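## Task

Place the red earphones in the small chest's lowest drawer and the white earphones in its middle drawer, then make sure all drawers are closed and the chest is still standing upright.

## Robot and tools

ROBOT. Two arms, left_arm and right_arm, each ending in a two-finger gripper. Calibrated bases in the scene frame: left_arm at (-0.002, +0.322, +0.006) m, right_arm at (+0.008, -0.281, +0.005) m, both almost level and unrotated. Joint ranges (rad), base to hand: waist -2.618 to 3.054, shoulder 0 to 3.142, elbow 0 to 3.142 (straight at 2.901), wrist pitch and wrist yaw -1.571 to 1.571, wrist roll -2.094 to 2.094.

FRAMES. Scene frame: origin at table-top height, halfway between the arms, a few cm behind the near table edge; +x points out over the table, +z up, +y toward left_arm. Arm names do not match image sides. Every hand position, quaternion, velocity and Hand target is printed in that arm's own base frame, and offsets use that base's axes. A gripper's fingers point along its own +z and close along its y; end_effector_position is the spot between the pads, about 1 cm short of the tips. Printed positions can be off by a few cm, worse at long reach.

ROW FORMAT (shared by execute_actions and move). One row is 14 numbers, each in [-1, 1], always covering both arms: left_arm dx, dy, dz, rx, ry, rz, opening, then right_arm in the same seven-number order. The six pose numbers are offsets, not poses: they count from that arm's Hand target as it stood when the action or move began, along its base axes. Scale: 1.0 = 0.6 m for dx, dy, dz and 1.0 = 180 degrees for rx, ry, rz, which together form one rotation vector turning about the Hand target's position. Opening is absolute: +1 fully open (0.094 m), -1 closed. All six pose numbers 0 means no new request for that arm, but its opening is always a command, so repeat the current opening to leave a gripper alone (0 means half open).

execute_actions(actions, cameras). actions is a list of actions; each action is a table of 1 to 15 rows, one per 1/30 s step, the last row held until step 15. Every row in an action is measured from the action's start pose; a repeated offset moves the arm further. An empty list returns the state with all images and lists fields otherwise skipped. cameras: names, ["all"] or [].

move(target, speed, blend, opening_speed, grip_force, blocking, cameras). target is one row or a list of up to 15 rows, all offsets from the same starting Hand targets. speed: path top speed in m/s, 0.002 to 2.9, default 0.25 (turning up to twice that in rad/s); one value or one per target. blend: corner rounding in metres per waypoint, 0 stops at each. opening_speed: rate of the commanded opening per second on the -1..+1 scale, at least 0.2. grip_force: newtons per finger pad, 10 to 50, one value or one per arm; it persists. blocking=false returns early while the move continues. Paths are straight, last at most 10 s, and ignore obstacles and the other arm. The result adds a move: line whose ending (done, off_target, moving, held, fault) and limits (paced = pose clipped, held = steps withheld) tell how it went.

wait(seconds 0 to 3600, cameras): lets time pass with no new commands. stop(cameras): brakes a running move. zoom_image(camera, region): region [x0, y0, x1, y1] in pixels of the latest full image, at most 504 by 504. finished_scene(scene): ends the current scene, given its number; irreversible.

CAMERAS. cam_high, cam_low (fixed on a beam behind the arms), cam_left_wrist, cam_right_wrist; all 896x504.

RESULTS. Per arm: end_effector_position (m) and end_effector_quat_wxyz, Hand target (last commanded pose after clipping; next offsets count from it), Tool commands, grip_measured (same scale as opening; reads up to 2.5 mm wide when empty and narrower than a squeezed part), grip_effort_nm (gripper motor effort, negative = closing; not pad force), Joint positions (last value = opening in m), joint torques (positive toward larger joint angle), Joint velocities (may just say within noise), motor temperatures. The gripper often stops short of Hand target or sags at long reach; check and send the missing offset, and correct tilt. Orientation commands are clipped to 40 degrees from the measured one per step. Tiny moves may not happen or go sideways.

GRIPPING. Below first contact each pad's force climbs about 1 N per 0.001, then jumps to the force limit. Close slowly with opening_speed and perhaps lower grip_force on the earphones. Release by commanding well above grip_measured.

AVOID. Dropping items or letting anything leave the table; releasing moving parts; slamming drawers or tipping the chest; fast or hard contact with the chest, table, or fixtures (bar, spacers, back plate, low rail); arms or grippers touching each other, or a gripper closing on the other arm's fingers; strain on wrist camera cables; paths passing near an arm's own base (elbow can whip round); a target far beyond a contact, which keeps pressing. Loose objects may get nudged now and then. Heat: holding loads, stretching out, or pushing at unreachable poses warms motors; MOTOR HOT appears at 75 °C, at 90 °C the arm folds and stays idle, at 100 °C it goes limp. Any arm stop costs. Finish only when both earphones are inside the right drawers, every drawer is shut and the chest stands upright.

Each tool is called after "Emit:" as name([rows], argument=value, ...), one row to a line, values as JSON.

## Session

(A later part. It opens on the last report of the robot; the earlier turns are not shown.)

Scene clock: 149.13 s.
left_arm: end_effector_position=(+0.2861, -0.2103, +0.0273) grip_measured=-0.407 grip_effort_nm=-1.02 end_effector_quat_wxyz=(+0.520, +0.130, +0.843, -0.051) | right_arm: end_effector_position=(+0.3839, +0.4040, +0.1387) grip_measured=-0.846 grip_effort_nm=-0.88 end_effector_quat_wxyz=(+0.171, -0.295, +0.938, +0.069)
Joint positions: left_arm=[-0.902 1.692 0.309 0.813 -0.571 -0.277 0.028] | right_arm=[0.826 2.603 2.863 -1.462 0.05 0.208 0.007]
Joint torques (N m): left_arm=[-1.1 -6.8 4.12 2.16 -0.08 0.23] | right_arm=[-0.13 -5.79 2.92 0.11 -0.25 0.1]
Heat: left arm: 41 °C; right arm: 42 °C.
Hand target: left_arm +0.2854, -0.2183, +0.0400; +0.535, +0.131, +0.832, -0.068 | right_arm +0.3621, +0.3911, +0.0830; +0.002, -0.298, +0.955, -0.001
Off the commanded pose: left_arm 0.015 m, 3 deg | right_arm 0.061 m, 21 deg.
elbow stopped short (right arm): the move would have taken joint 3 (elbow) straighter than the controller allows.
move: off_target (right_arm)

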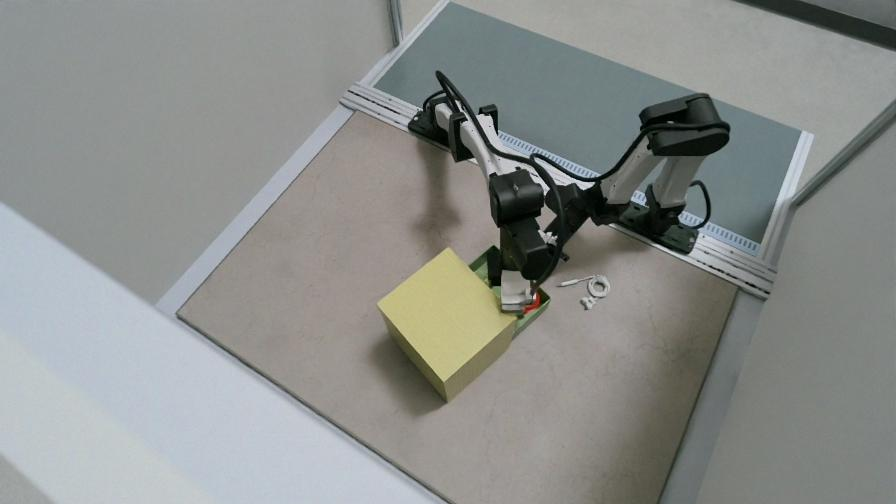

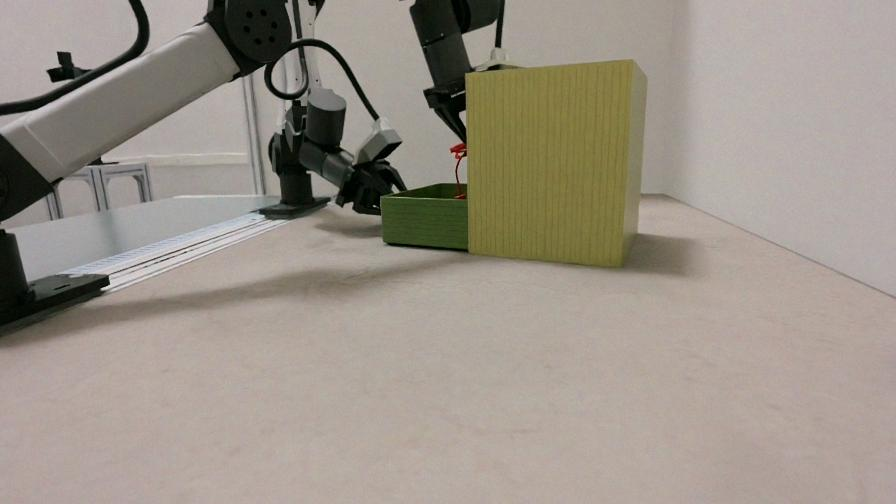

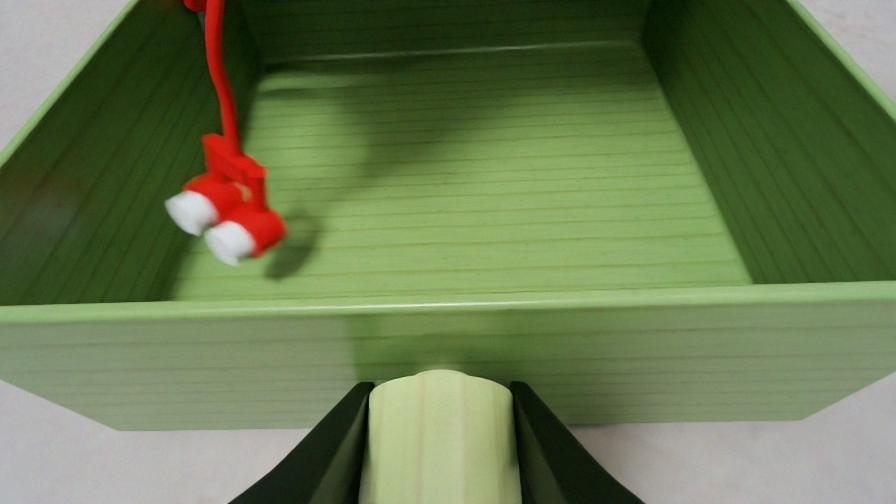

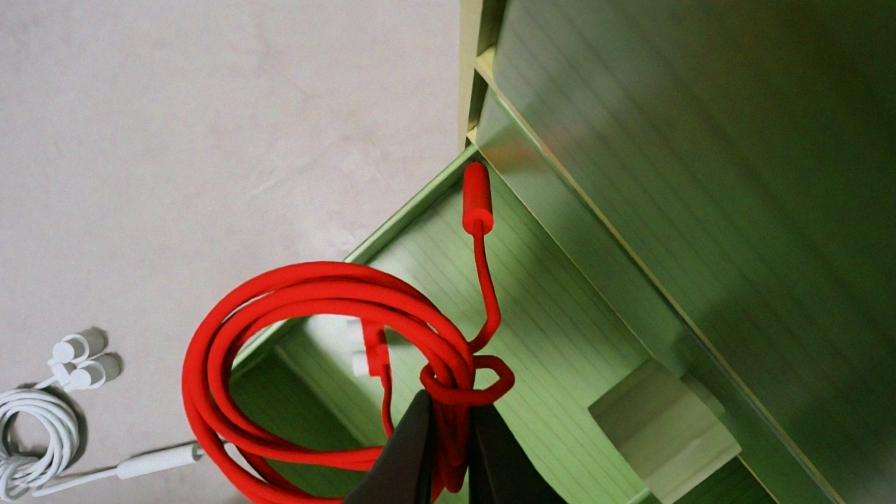

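Emit:
move([
  [0,0,0,0,0,0,-0.55,-0.028,-0.09,0.11,0,0,0,-0.85],
  [0,0,0,0,0,0,-0.55,-0.028,-0.09,0.02,0,0,0,-0.85],
], speed=0.15, cameras=["cam_high","cam_left_wrist","cam_right_wrist"])

Scene clock: 156.10 s.
left_arm: end_effector_position=(+0.2861, -0.2103, +0.0273) grip_measured=-0.407 grip_effort_nm=-1.02 end_effector_quat_wxyz=(+0.520, +0.130, +0.843, -0.051) | right_arm: end_effector_position=(+0.3622, +0.3523, +0.1457) grip_measured=-0.844 grip_effort_nm=-0.91 end_effector_quat_wxyz=(+0.110, -0.295, +0.948, +0.038)
Joint positions: left_arm=[-0.902 1.692 0.309 0.813 -0.571 -0.277 0.028] | right_arm=[0.783 2.4 2.547 -1.486 0.034 0.176 0.007]
Joint velocities: left_arm=[within noise] | right_arm=[-0.012 0.002 0.017 -0.051 -0.007 0.007 0.012]
Joint torques (N m): left_arm=[-1.05 -6.83 4.14 2.15 -0.07 0.18] | right_arm=[-0.72 -4.42 3.32 -0.04 -0.14 -0.13]
Heat: left arm: 41 °C; right arm: 42 °C.
Hand target: left_arm +0.2854, -0.2183, +0.0400; +0.535, +0.131, +0.832, -0.068 | right_arm +0.3453, +0.3371, +0.0951; +0.002, -0.298, +0.955, -0.001
Off the commanded pose: left_arm 0.015 m, 3 deg | right_arm 0.056 m, 13 deg.
joint sent to its limit (right arm) — joint 4 (wrist pitch), lower limit. The joint targets are off in position and orientation.
move: off_target (right_arm)

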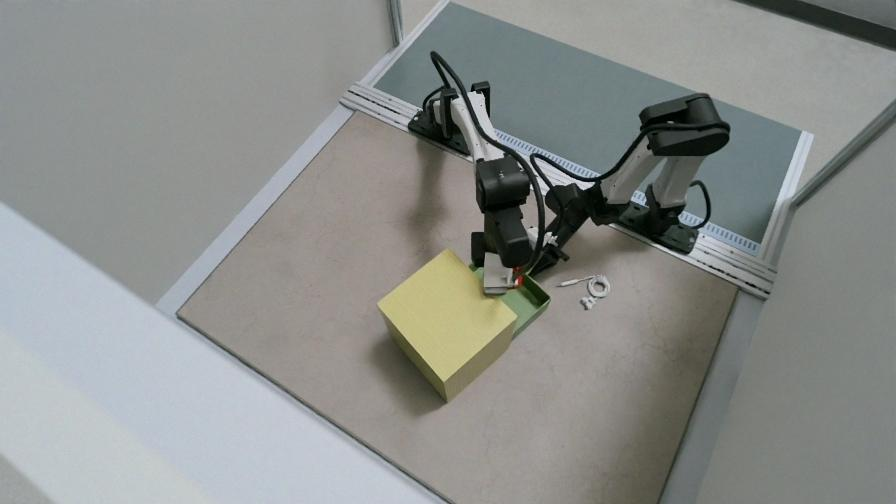

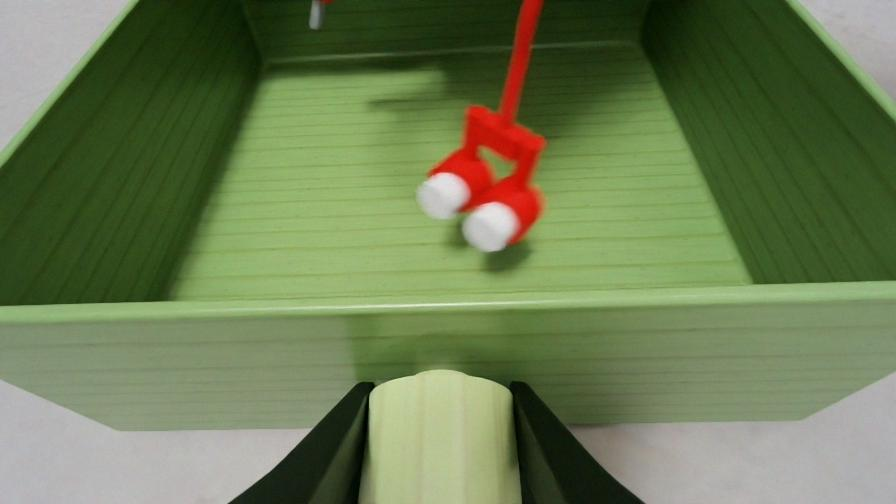

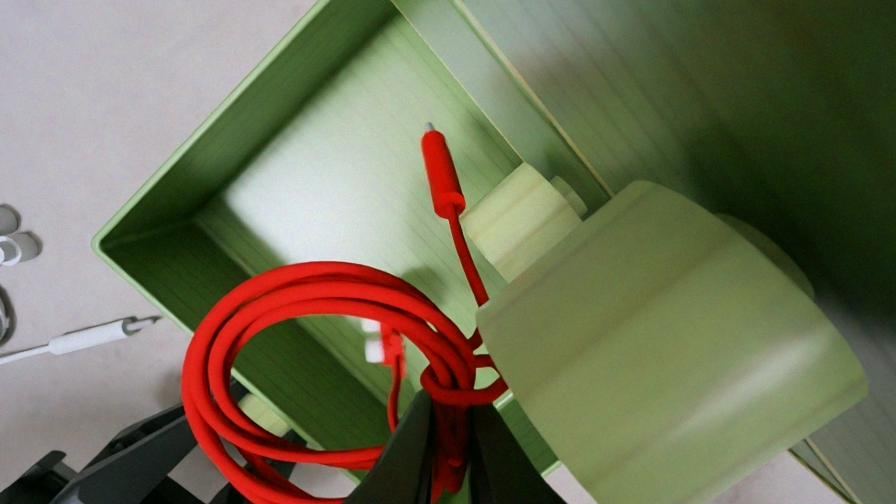

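Emit:
move([
  [-0.048,0.012,0,0,0,0,-0.55,-0.02,0.03,0.17,0.06,-0.057,0.14,-0.85],
  [-0.048,0.012,0,0,0,0,-0.55,0,0.05,0.1,0.06,-0.057,0.14,-0.85],
  [-0.048,0.012,0,0,0,0,-0.55,0,0.05,-0.017,0.06,-0.057,0.14,-0.85],
], speed=0.12, blend=0.02, cameras=["all"])

Scene clock: 176.00 s.
left_arm: end_effector_position=(+0.2571, -0.2020, +0.0276) grip_measured=-0.407 grip_effort_nm=-1.02 end_effector_quat_wxyz=(+0.520, +0.130, +0.843, -0.048) | right_arm: end_effector_position=(+0.3452, +0.3606, +0.0665) grip_measured=-0.846 grip_effort_nm=-0.88 end_effector_quat_wxyz=(+0.091, -0.490, +0.866, +0.050)
Joint positions: left_arm=[-0.995 1.602 0.229 0.764 -0.652 -0.34 0.028] | right_arm=[0.791 2.305 2.063 -1.126 -0.046 -0.234 0.007]
Joint torques (N m): left_arm=[-1.07 -6.02 4.18 2.15 -0.11 0.26] | right_arm=[0.32 -13.15 5.78 0.91 -0.05 -0.15]
Motor temperatures (°C): left_arm=[24 30 36 41 25 28 27] | right_arm=[25 41 38 30 27 26 27]
Heat: left arm: 41 °C; right arm: 41 °C.
Hand target: left_arm +0.2566, -0.2110, +0.0400; +0.535, +0.131, +0.832, -0.068 | right_arm +0.3453, +0.3671, +0.0847; +0.115, -0.495, +0.859, +0.063
Off the commanded pose: left_arm 0.015 m, 3 deg | right_arm 0.019 m, 3 deg.
move: off_target (left_arm, right_arm)

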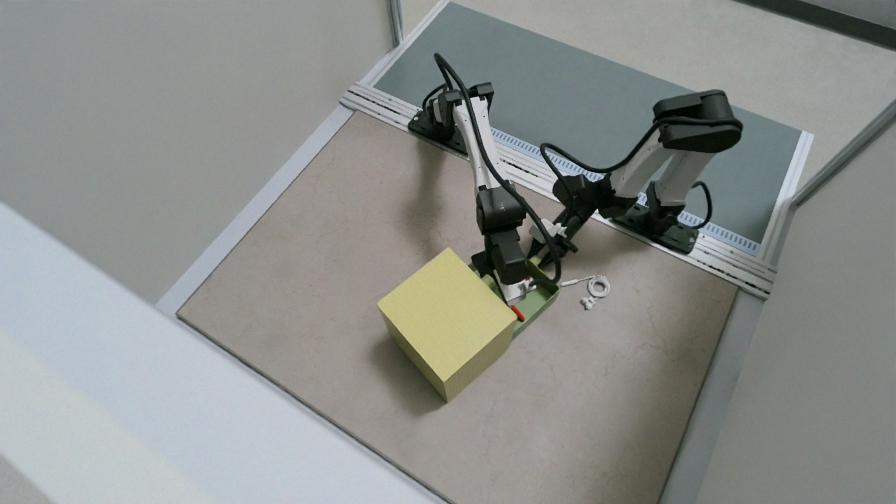

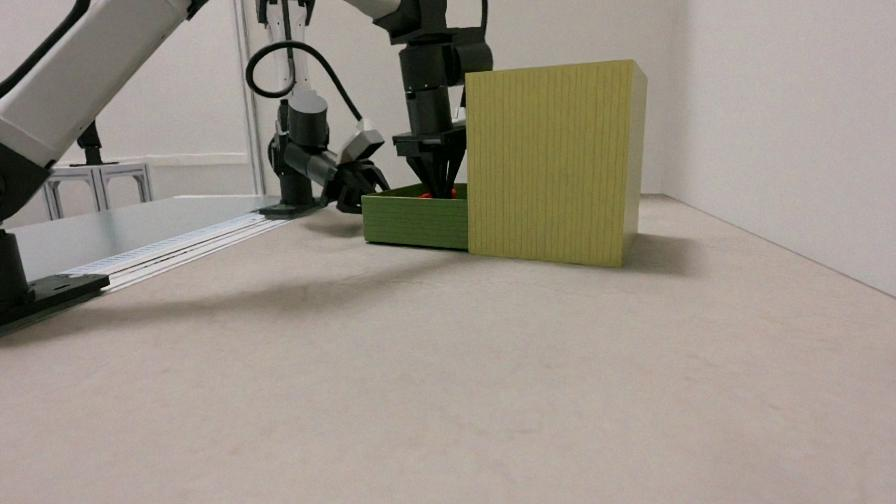

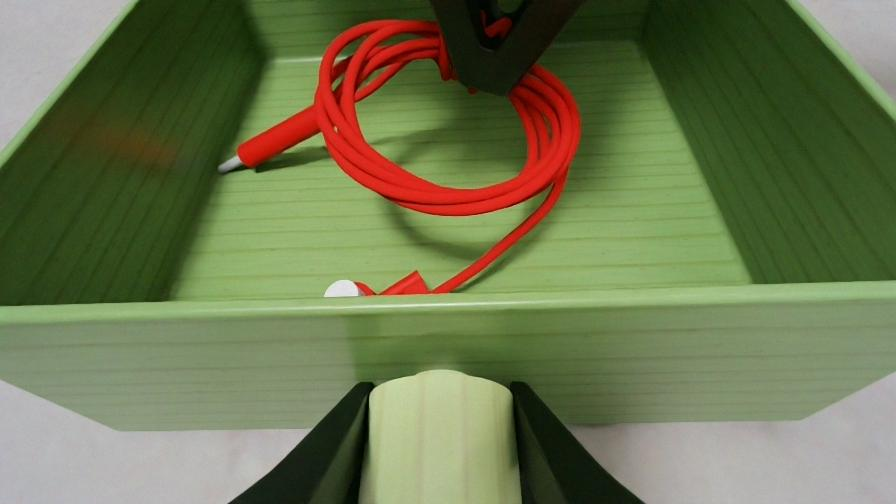

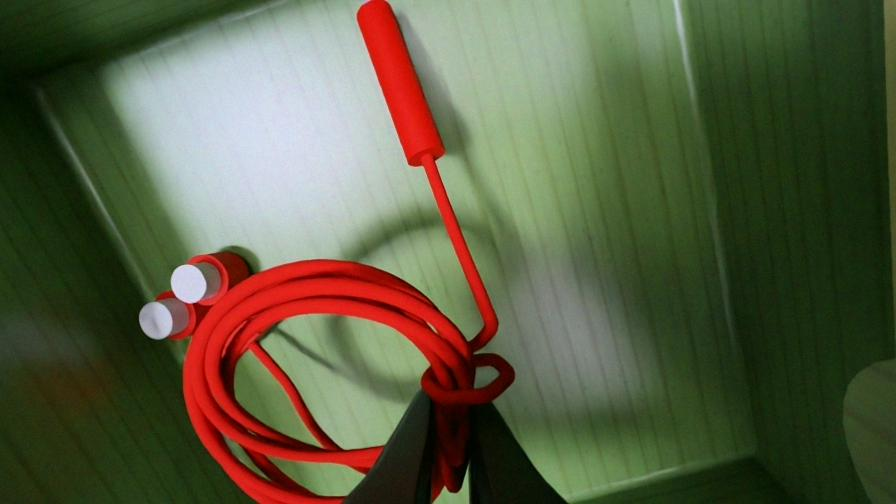

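Emit:
move([
  [0,0,0,0,0,0,-0.55,0,0,-0.038,0,0,0,-0.4],
  [0,0,0,0,0,0,-0.55,0,0,-0.037,0,0,0,-0.4],
  [0,0,0,0,0,0,-0.55,0,0,0.21,0,0,0,-0.4],
  [0.15,-0.038,0,0,0,0,-0.55,-0.1,-0.4,0.28,0,0,0,-0.4],
  [0.288,-0.074,0,0,0,0,-0.55,-0.12,-0.55,0.2,0,0,0,-0.4],
], speed=[0.1,0.1,0.25,0.25,0.12], blend=[0,0,0.02,0.02,0], cameras=["all"])

Scene clock: 186.90 s.
left_arm: end_effector_position=(+0.4161, -0.2463, +0.0279) grip_measured=-0.407 grip_effort_nm=-1.02 end_effector_quat_wxyz=(+0.517, +0.133, +0.844, -0.055) | right_arm: end_effector_position=(+0.2724, +0.0364, +0.2004) grip_measured=-0.402 grip_effort_nm=0.09 end_effector_quat_wxyz=(+0.098, -0.492, +0.862, +0.064)
Joint positions: left_arm=[-0.658 2.007 0.789 0.708 -0.349 -0.139 0.028] | right_arm=[0.001 1.504 1.53 -1.488 -0.209 -1.025 0.028]
Joint torques (N m): left_arm=[0.92 -6.82 9.03 2.25 0.12 0.22] | right_arm=[-0.7 -6.02 5.24 0.67 -0.16 -0.19]
Heat: left arm: 43 °C; right arm: 45 °C.
Hand target: left_arm +0.4293, -0.2555, +0.0400; +0.535, +0.131, +0.832, -0.068 | right_arm +0.2733, +0.0371, +0.2047; +0.115, -0.495, +0.859, +0.063
Off the commanded pose: left_arm 0.020 m, 3 deg | right_arm 0.004 m, 2 deg.
move: off_target (left_arm)

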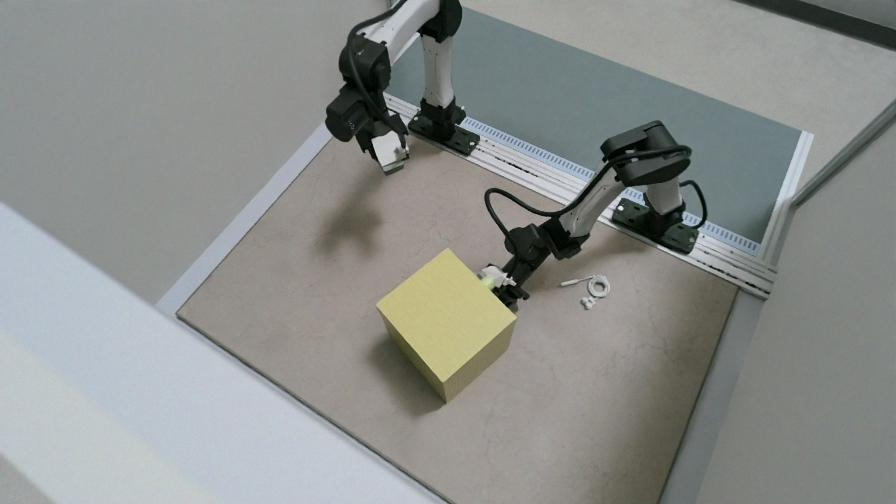

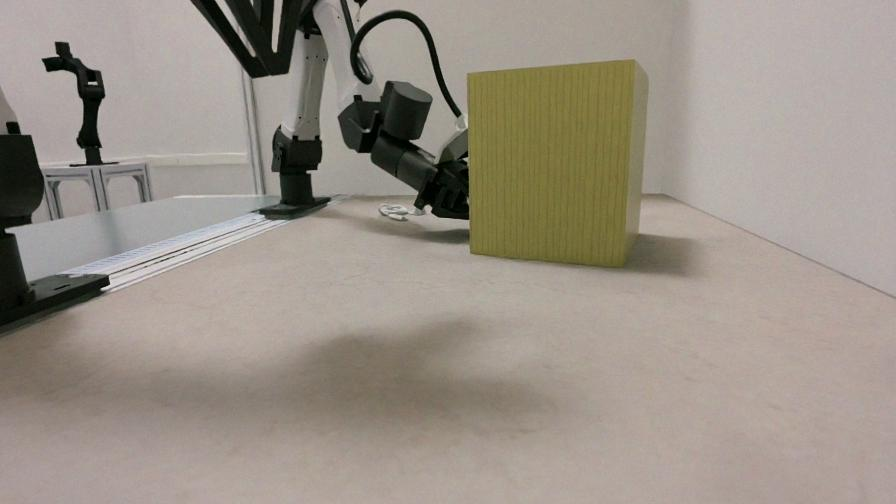

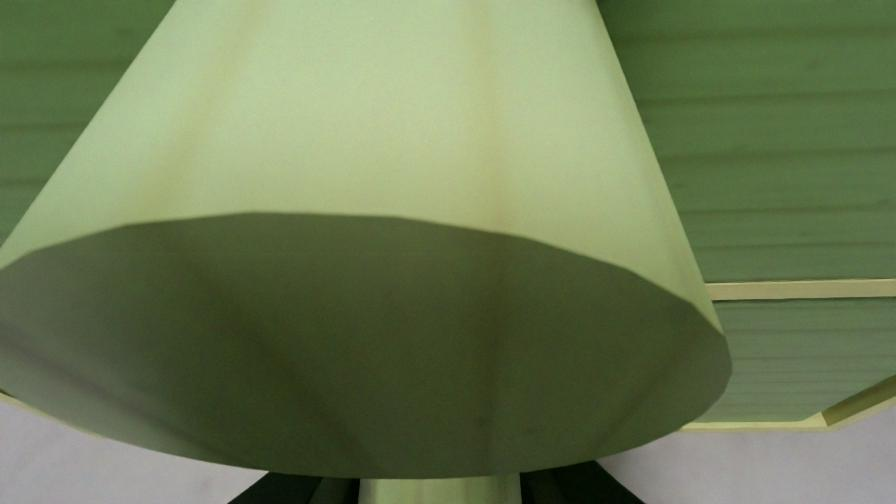

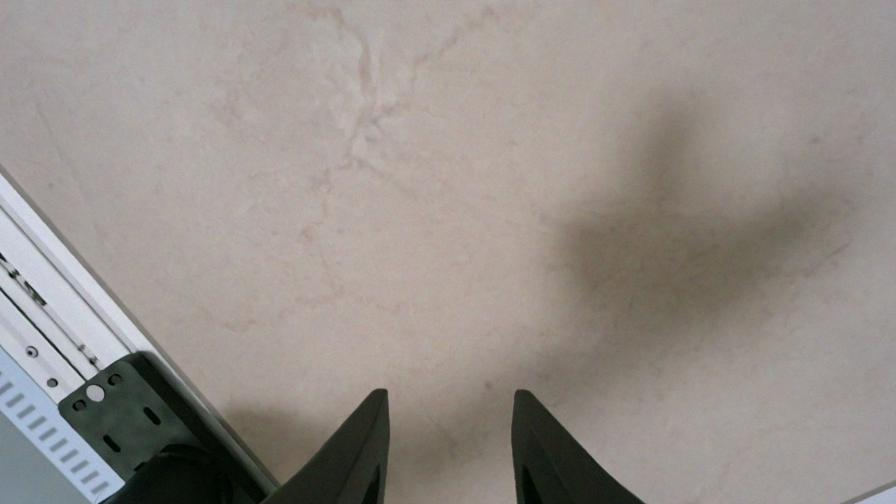

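Emit:
move([
  [-0.004,0.001,0,0,0,0,0.1,0,0,0,0,0,0,-0.4],
  [-0.113,0.03,0.0,0,0,0,0.1,0,0,0,0,0,0,-0.4],
  [-0.113,0.03,0.107,0,0,0,0.1,0,0,0,0,0,0,-0.4],
  [-0.006,0.002,0.107,0,0,0,-0.55,0,0,0,0,0,0,-0.4],
  [-0.238,0.061,0.107,0,0,0,-0.55,0,0,0,0,0,0,-0.4],
], speed=[0.1,0.2,0.25,0.15,0.13], blend=[0,0.02,0.01,0,0], cameras=["cam_high","cam_left_wrist"])

Scene clock: 200.30 s.
left_arm: end_effector_position=(+0.2879, -0.2126, +0.0926) grip_measured=-0.407 grip_effort_nm=-1.02 end_effector_quat_wxyz=(+0.521, +0.130, +0.842, -0.053) | right_arm: end_effector_position=(+0.2724, +0.0364, +0.2004) grip_measured=-0.402 grip_effort_nm=0.09 end_effector_quat_wxyz=(+0.098, -0.493, +0.862, +0.064)
Joint positions: left_arm=[-0.9 1.359 0.429 0.366 -0.566 -0.277 0.028] | right_arm=[0.001 1.504 1.53 -1.488 -0.209 -1.026 0.028]
Joint torques (N m): left_arm=[-0.99 -5.67 6.43 2.13 -0.09 0.22] | right_arm=[-0.55 -6.04 5.23 0.65 -0.17 -0.19]
Heat: left arm: 44 °C; right arm: 43 °C.
Hand target: left_arm +0.2865, -0.2190, +0.1042; +0.535, +0.132, +0.832, -0.068 | right_arm +0.2733, +0.0370, +0.2047; +0.115, -0.495, +0.859, +0.063
Off the commanded pose: left_arm 0.013 m, 3 deg | right_arm 0.004 m, 2 deg.
move: off_target (left_arm); target 4's new opening was sent with left_arm's hand 0.017 m and 2 deg from that target

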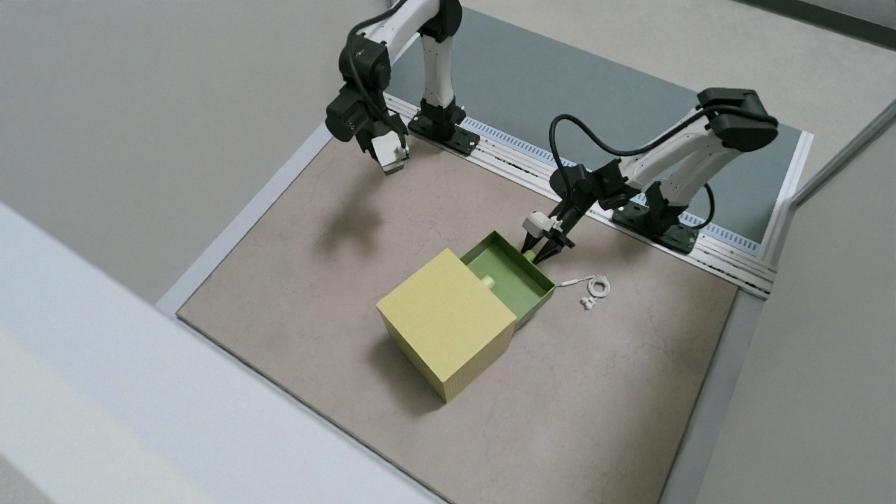

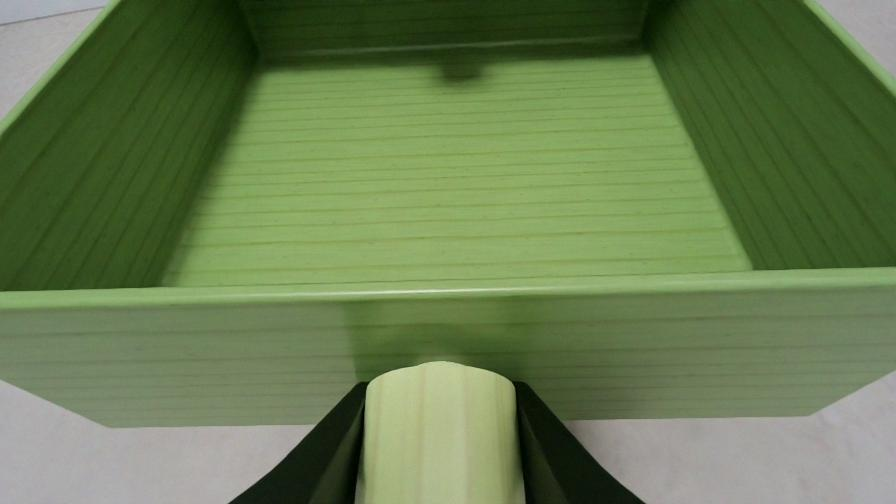

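Emit:
move([
  [0.001,0,0,0,0,0,0.1,0,0,0,0,0,0,-0.4],
  [-0.1,0.026,0,0,0,0,0.1,0,0,0,0,0,0,-0.4],
  [-0.13,0.12,0.12,0.023,0.18,0.045,0.1,0,0,0,0,0,0,-0.4],
  [-0.061,0.248,0.1,0.046,0.361,0.089,-0.2,0,0,0,0,0,0,-0.4],
], speed=[0.1,0.2,0.3,0.3], blend=[0,0.02,0.04,0], cameras=["cam_high","cam_left_wrist"])

Scene clock: 211.43 s.
left_arm: end_effector_position=(+0.2464, -0.0693, +0.1581) grip_measured=-0.197 grip_effort_nm=-0.13 end_effector_quat_wxyz=(-0.003, -0.001, +1.000, +0.006) | right_arm: end_effector_position=(+0.2724, +0.0364, +0.2004) grip_measured=-0.402 grip_effort_nm=0.09 end_effector_quat_wxyz=(+0.098, -0.493, +0.862, +0.064)
Joint positions: left_arm=[-0.281 1.525 1.399 -1.455 -0.009 -0.284 0.038] | right_arm=[0.001 1.504 1.53 -1.488 -0.209 -1.026 0.028]
Joint torques (N m): left_arm=[0.85 -4.29 9.03 0.29 0.17 0.22] | right_arm=[-0.51 -5.78 5.37 0.66 -0.12 -0.18]
Heat: left arm: 43 °C; right arm: 42 °C.
Hand target: left_arm +0.2498, -0.0702, +0.1641; +0.000, +0.000, +1.000, +0.001 | right_arm +0.2733, +0.0370, +0.2047; +0.115, -0.495, +0.859, +0.063
Off the commanded pose: left_arm 0.007 m, 1 deg | right_arm 0.004 m, 2 deg.
move: done

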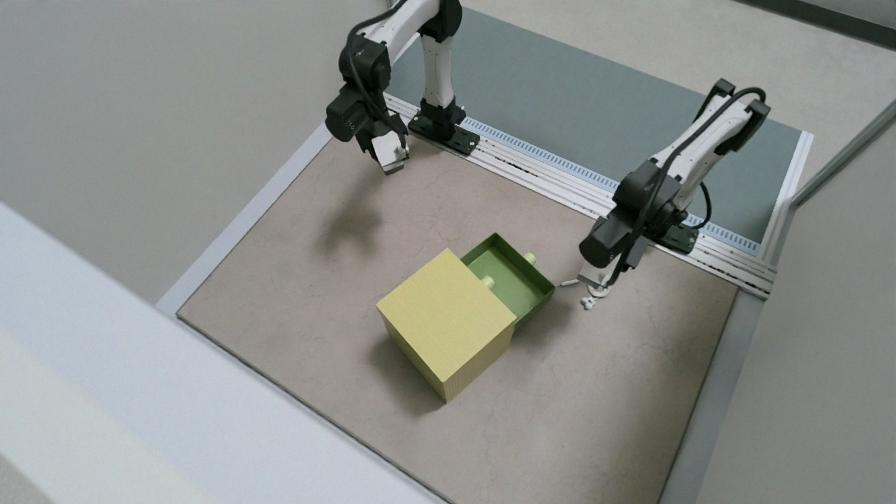

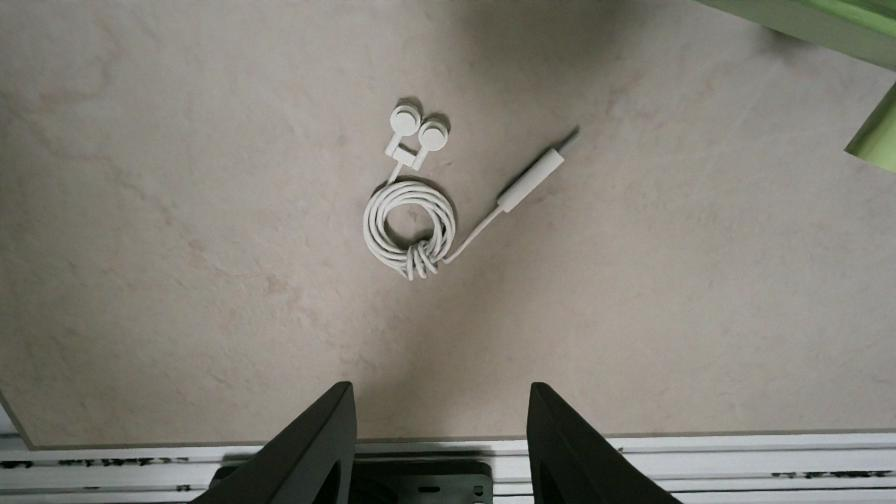

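Emit:
move(target=[-0.034,0.0,-0.2,0,0,0,-0.3,0,0,0,0,0,0,-0.4], cameras=["cam_left_wrist"])

Scene clock: 218.07 s.
left_arm: end_effector_position=(+0.2267, -0.0661, +0.0428) grip_measured=-0.297 grip_effort_nm=-0.14 end_effector_quat_wxyz=(-0.013, +0.001, +1.000, +0.008) | right_arm: end_effector_position=(+0.2724, +0.0364, +0.2004) grip_measured=-0.402 grip_effort_nm=0.09 end_effector_quat_wxyz=(+0.098, -0.493, +0.862, +0.064)
Joint positions: left_arm=[-0.289 1.52 0.93 -1.01 -0.007 -0.288 0.033] | right_arm=[0.001 1.504 1.53 -1.488 -0.209 -1.026 0.028]
Joint torques (N m): left_arm=[-0.53 -5.96 5.27 0.57 0.15 0.04] | right_arm=[-0.7 -5.79 5.37 0.67 -0.18 -0.16]
Heat: left arm: 41 °C; right arm: 42 °C.
Hand target: left_arm +0.2295, -0.0702, +0.0442; +0.000, +0.000, +1.000, +0.001 | right_arm +0.2733, +0.0370, +0.2047; +0.115, -0.495, +0.859, +0.063
Off the commanded pose: left_arm 0.005 m, 2 deg | right_arm 0.004 m, 2 deg.
move: done

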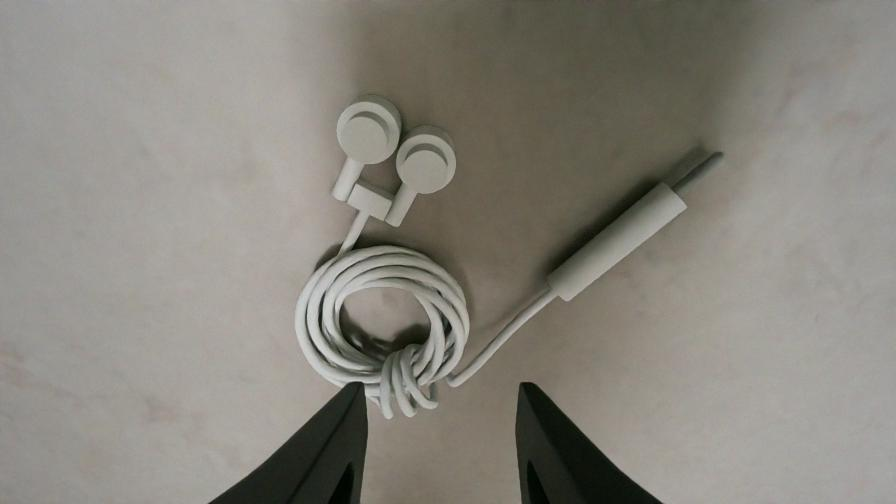

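Emit:
move([
  [-0.01,-0.002,-0.05,0,0,0,-0.87,0,0,0,0,0,0,-0.4],
], speed=0.12, opening_speed=0.2, cameras=["cam_left_wrist"])

Emit:
move([
  [0,0,0.28,0,0,0,-0.87,0,0,0,0,0,0,-0.4],
], speed=0.2, cameras=["cam_left_wrist","cam_high","cam_low"])

Scene clock: 227.30 s.
left_arm: end_effector_position=(+0.2223, -0.0678, +0.0174) grip_measured=-0.866 grip_effort_nm=-0.13 end_effector_quat_wxyz=(-0.003, +0.000, +1.000, +0.005) | right_arm: end_effector_position=(+0.2724, +0.0364, +0.2004) grip_measured=-0.402 grip_effort_nm=0.09 end_effector_quat_wxyz=(+0.098, -0.493, +0.862, +0.064)
Joint positions: left_arm=[-0.301 1.527 0.827 -0.88 -0.007 -0.301 0.006] | right_arm=[0.001 1.504 1.53 -1.488 -0.209 -1.026 0.028]
Joint torques (N m): left_arm=[-0.54 -4.03 5.07 0.63 0.12 0.02] | right_arm=[-0.62 -5.61 5.41 0.62 -0.19 -0.25]
Heat: left arm: 39 °C; right arm: 41 °C.
Hand target: left_arm +0.2234, -0.0713, +0.0141; +0.000, +0.000, +1.000, +0.001 | right_arm +0.2733, +0.0370, +0.2047; +0.115, -0.495, +0.859, +0.063
Off the commanded pose: left_arm 0.005 m, 1 deg | right_arm 0.004 m, 2 deg.
move: done

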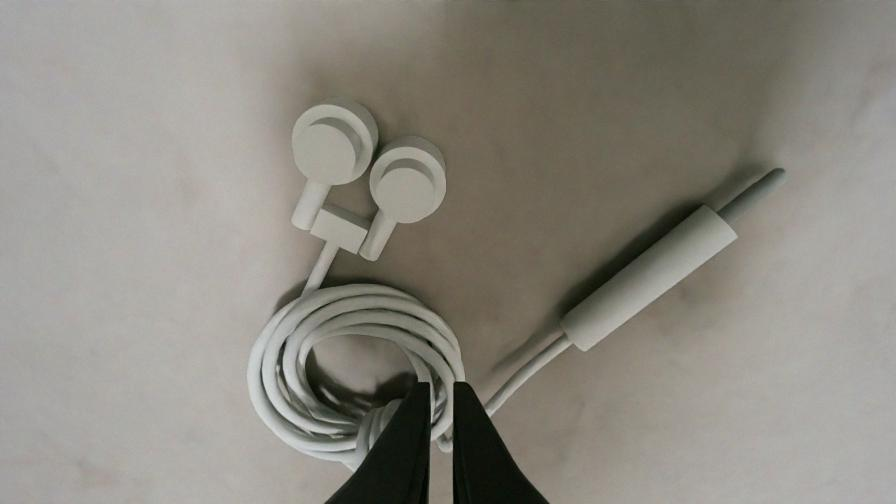

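Scene clock: 229.23 s.
left_arm: end_effector_position=(+0.2218, -0.0676, +0.1759) grip_measured=-0.867 grip_effort_nm=-0.13 end_effector_quat_wxyz=(-0.003, +0.000, +1.000, +0.005) | right_arm: end_effector_position=(+0.2724, +0.0364, +0.2004) grip_measured=-0.402 grip_effort_nm=0.09 end_effector_quat_wxyz=(+0.098, -0.493, +0.862, +0.064)
Joint positions: left_arm=[-0.301 1.444 1.397 -1.533 -0.007 -0.301 0.006] | right_arm=[0.001 1.504 1.53 -1.488 -0.209 -1.026 0.028]
Joint torques (N m): left_arm=[-0.38 -3.67 8.96 0.28 0.13 0.05] | right_arm=[-0.64 -5.87 5.41 0.65 -0.16 -0.16]
Heat: left arm: 39 °C; right arm: 41 °C.
Hand target: left_arm +0.2235, -0.0713, +0.1822; +0.000, +0.000, +1.000, +0.001 | right_arm +0.2733, +0.0370, +0.2047; +0.115, -0.495, +0.859, +0.063
Off the commanded pose: left_arm 0.007 m, 1 deg | right_arm 0.004 m, 2 deg.
move: done
Images, in order (width x height): cam_high 896x504, cam_low 896x504, cam_left_wrist 896x504.

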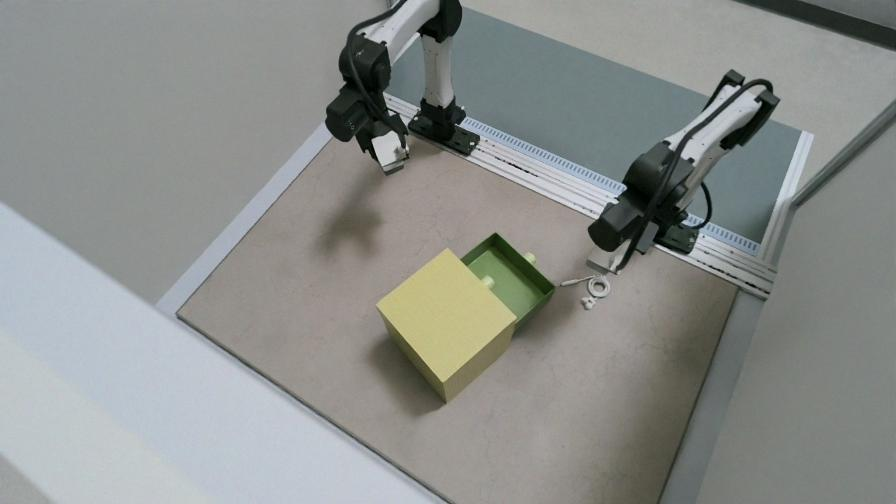

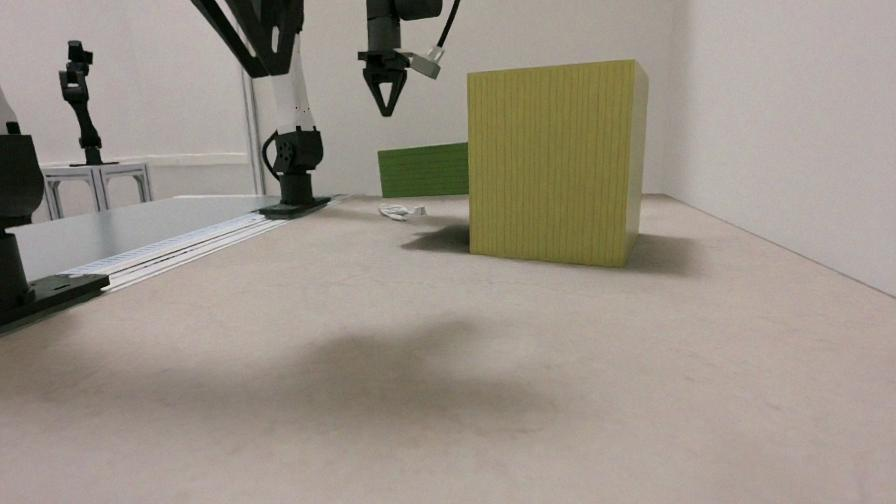

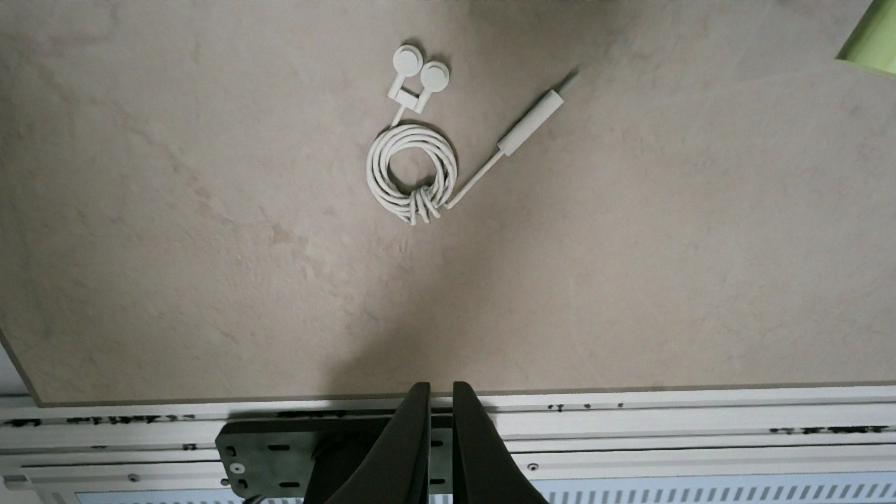

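Emit:
move([
  [-0.005,-0.003,-0.2,0,0,0,-0.3,0,0,0,0,0,0,-0.4],
  [-0.006,-0.003,-0.294,0,0,0,-1,0,0,0,0,0,0,-0.4],
  [-0.006,-0.003,0,0,0,0,-1,0,0,0,0,0,0,-0.4],
], speed=[0.2,0.1,0.15], blend=[0.01,0,0], cameras=["cam_left_wrist","cam_low"])

Scene clock: 238.77 s.
left_arm: end_effector_position=(+0.2182, -0.0694, +0.1759) grip_measured=-0.984 grip_effort_nm=-0.88 end_effector_quat_wxyz=(-0.003, +0.000, +1.000, +0.005) | right_arm: end_effector_position=(+0.2724, +0.0364, +0.2004) grip_measured=-0.402 grip_effort_nm=0.09 end_effector_quat_wxyz=(+0.098, -0.493, +0.862, +0.064)
Joint positions: left_arm=[-0.314 1.433 1.388 -1.535 -0.007 -0.313 0.001] | right_arm=[0.001 1.504 1.53 -1.488 -0.209 -1.026 0.028]
Joint torques (N m): left_arm=[-0.5 -3.55 8.79 0.28 0.14 0.05] | right_arm=[-0.7 -5.96 5.19 0.65 -0.17 -0.17]
Heat: left arm: 38 °C; right arm: 41 °C.
Hand target: left_arm +0.2199, -0.0731, +0.1822; +0.000, +0.000, +1.000, +0.001 | right_arm +0.2733, +0.0370, +0.2047; +0.115, -0.495, +0.859, +0.063
Off the commanded pose: left_arm 0.007 m, 1 deg | right_arm 0.004 m, 2 deg.
move: done
Images, in order (width x height): cam_low 896x504, cam_left_wrist 896x504.

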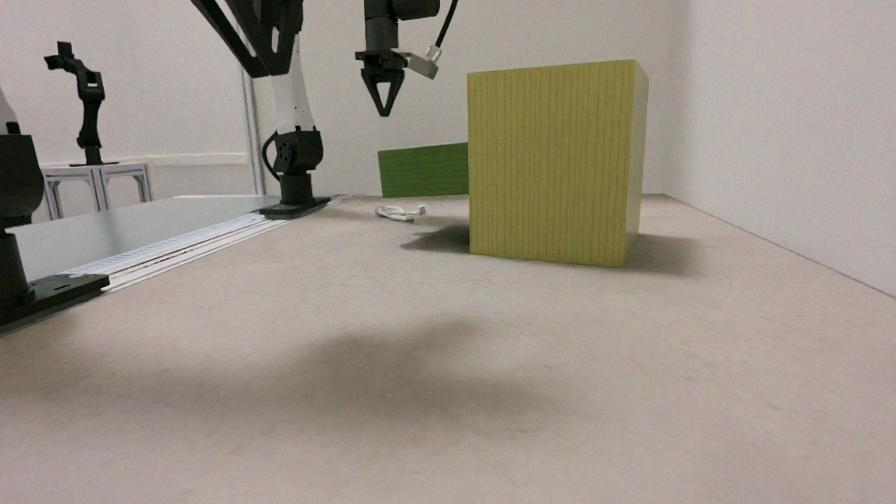

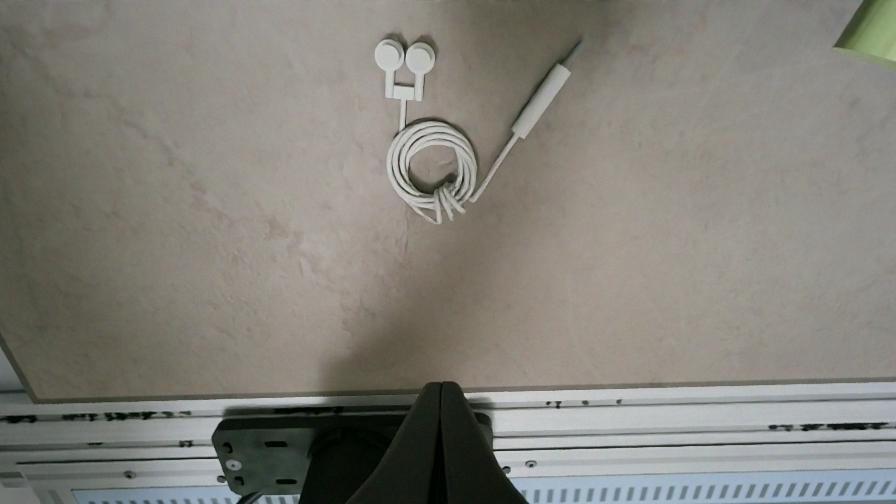

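Emit:
move(target=[0.004,-0.018,-0.255,0,0,0,-0.3,0,0,0,0,0,0,-0.4], speed=0.2, cameras=["cam_left_wrist"])

Scene clock: 247.37 s.
left_arm: end_effector_position=(+0.2210, -0.0805, +0.0325) grip_measured=-0.303 grip_effort_nm=0.15 end_effector_quat_wxyz=(-0.003, +0.000, +1.000, +0.004) | right_arm: end_effector_position=(+0.2724, +0.0364, +0.2004) grip_measured=-0.402 grip_effort_nm=0.09 end_effector_quat_wxyz=(+0.098, -0.493, +0.862, +0.064)
Joint positions: left_arm=[-0.354 1.511 0.878 -0.946 -0.006 -0.353 0.033] | right_arm=[0.001 1.504 1.53 -1.488 -0.209 -1.026 0.028]
Joint torques (N m): left_arm=[-0.35 -4 5.3 0.6 0.13 0.05] | right_arm=[-0.51 -5.94 5.41 0.67 -0.18 -0.2]
Heat: left arm: 39 °C; right arm: 41 °C.
Hand target: left_arm +0.2223, -0.0840, +0.0292; +0.000, +0.000, +1.000, +0.001 | right_arm +0.2733, +0.0370, +0.2047; +0.115, -0.495, +0.859, +0.063
Off the commanded pose: left_arm 0.005 m, 1 deg | right_arm 0.004 m, 2 deg.
move: done

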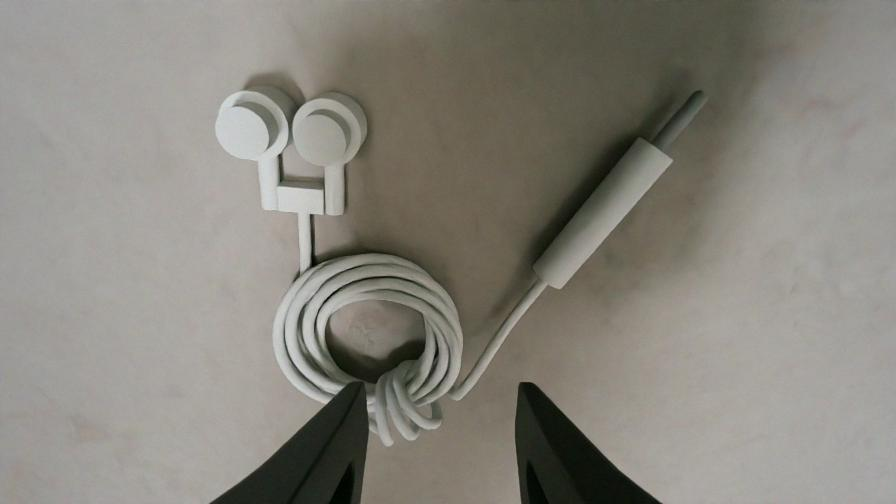

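Emit:
move([
  [-0.014,0,-0.042,0,0,0,-1,0,0,0,0,0,0,-0.4],
], speed=0.08, opening_speed=0.4, cameras=["cam_left_wrist"])

Emit:
move(target=[0.002,0,0.2,0,0,0,-1,0,0,0,0,0,0,-0.4], speed=0.15, cameras=["cam_left_wrist"])

Scene clock: 255.20 s.
left_arm: end_effector_position=(+0.2132, -0.0807, +0.0072) grip_measured=-0.984 grip_effort_nm=-0.87 end_effector_quat_wxyz=(-0.002, +0.000, +1.000, +0.004) | right_arm: end_effector_position=(+0.2724, +0.0364, +0.2004) grip_measured=-0.402 grip_effort_nm=0.09 end_effector_quat_wxyz=(+0.098, -0.493, +0.862, +0.064)
Joint positions: left_arm=[-0.367 1.529 0.784 -0.833 -0.006 -0.366 0.001] | right_arm=[0.001 1.504 1.53 -1.488 -0.209 -1.026 0.028]
Joint torques (N m): left_arm=[-0.58 -3.99 5.04 0.62 0.11 0.03] | right_arm=[-0.59 -5.81 5.34 0.68 -0.16 -0.2]
Heat: left arm: 39 °C; right arm: 41 °C.
Hand target: left_arm +0.2139, -0.0840, +0.0040; +0.000, +0.000, +1.000, +0.001 | right_arm +0.2733, +0.0370, +0.2047; +0.115, -0.495, +0.859, +0.063
Off the commanded pose: left_arm 0.005 m, 0 deg | right_arm 0.004 m, 2 deg.
move: done

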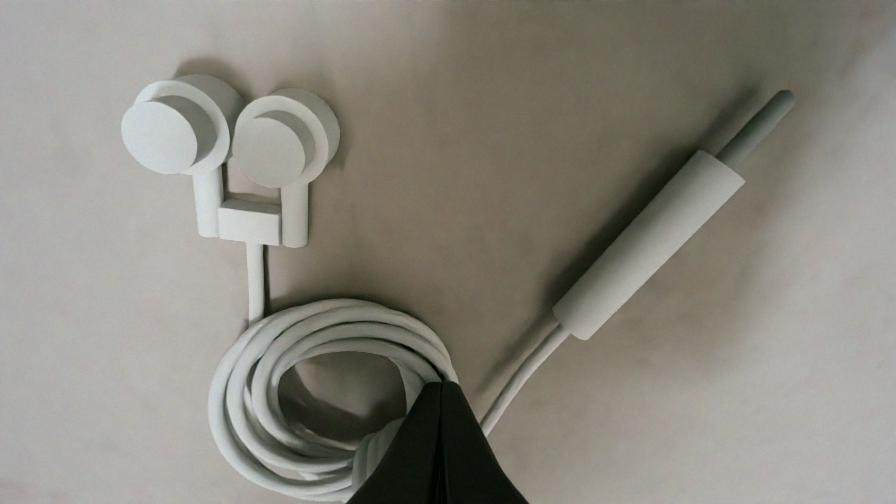

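Scene clock: 257.00 s.
left_arm: end_effector_position=(+0.2117, -0.0802, +0.1144) grip_measured=-0.984 grip_effort_nm=-0.88 end_effector_quat_wxyz=(-0.011, +0.000, +1.000, +0.007) | right_arm: end_effector_position=(+0.2724, +0.0364, +0.2004) grip_measured=-0.402 grip_effort_nm=0.09 end_effector_quat_wxyz=(+0.098, -0.493, +0.862, +0.064)
Joint positions: left_arm=[-0.367 1.422 1.133 -1.307 -0.006 -0.366 0.001] | right_arm=[0.001 1.504 1.53 -1.488 -0.209 -1.026 0.028]
Joint torques (N m): left_arm=[-0.35 -4.66 9.1 0.29 0.09 0.09] | right_arm=[-0.64 -5.81 5.23 0.62 -0.2 -0.16]
Motor temperatures (°C): left_arm=[24 28 39 36 25 28 26] | right_arm=[25 41 39 29 27 26 26]
Heat: left arm: 39 °C; right arm: 41 °C.
Hand target: left_arm +0.2151, -0.0840, +0.1240; +0.000, +0.000, +1.000, +0.001 | right_arm +0.2733, +0.0370, +0.2047; +0.115, -0.495, +0.859, +0.063
Off the commanded pose: left_arm 0.011 m, 1 deg | right_arm 0.004 m, 2 deg.
move: off_target (left_arm)

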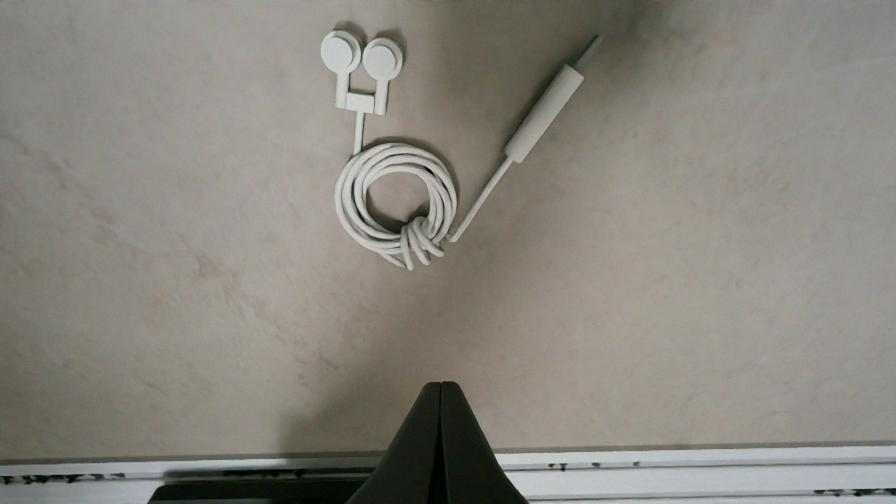

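Emit:
move([
  [-0.004,-0.001,-0.16,0,0,0,-0.3,0,0,0,0,0,0,-0.4],
  [-0.009,-0.001,-0.22,0,0,0,-0.3,0,0,0,0,0,0,-0.4],
], speed=[0.15,0.04], cameras=["cam_left_wrist"])

Scene clock: 269.50 s.
left_arm: end_effector_position=(+0.2055, -0.0801, -0.0009) grip_measured=-0.303 grip_effort_nm=0.15 end_effector_quat_wxyz=(-0.009, +0.000, +1.000, +0.007) | right_arm: end_effector_position=(+0.2724, +0.0364, +0.2004) grip_measured=-0.402 grip_effort_nm=0.09 end_effector_quat_wxyz=(+0.098, -0.493, +0.862, +0.064)
Joint positions: left_arm=[-0.376 1.534 0.751 -0.811 -0.006 -0.376 0.033] | right_arm=[0.001 1.504 1.53 -1.488 -0.209 -1.026 0.028]
Joint torques (N m): left_arm=[-0.35 -3.33 4.21 0.94 0.11 0] | right_arm=[-0.72 -5.94 5.37 0.68 -0.17 -0.16]
Heat: left arm: 39 °C; right arm: 40 °C.
Hand target: left_arm +0.2096, -0.0845, -0.0081; +0.000, +0.000, +1.000, +0.001 | right_arm +0.2733, +0.0370, +0.2047; +0.115, -0.495, +0.859, +0.063
Off the commanded pose: left_arm 0.009 m, 1 deg | right_arm 0.004 m, 2 deg.
move: done

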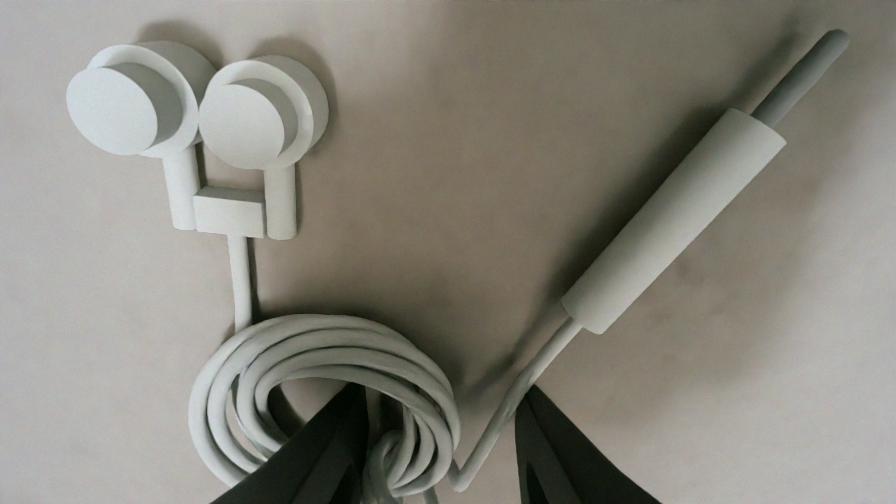

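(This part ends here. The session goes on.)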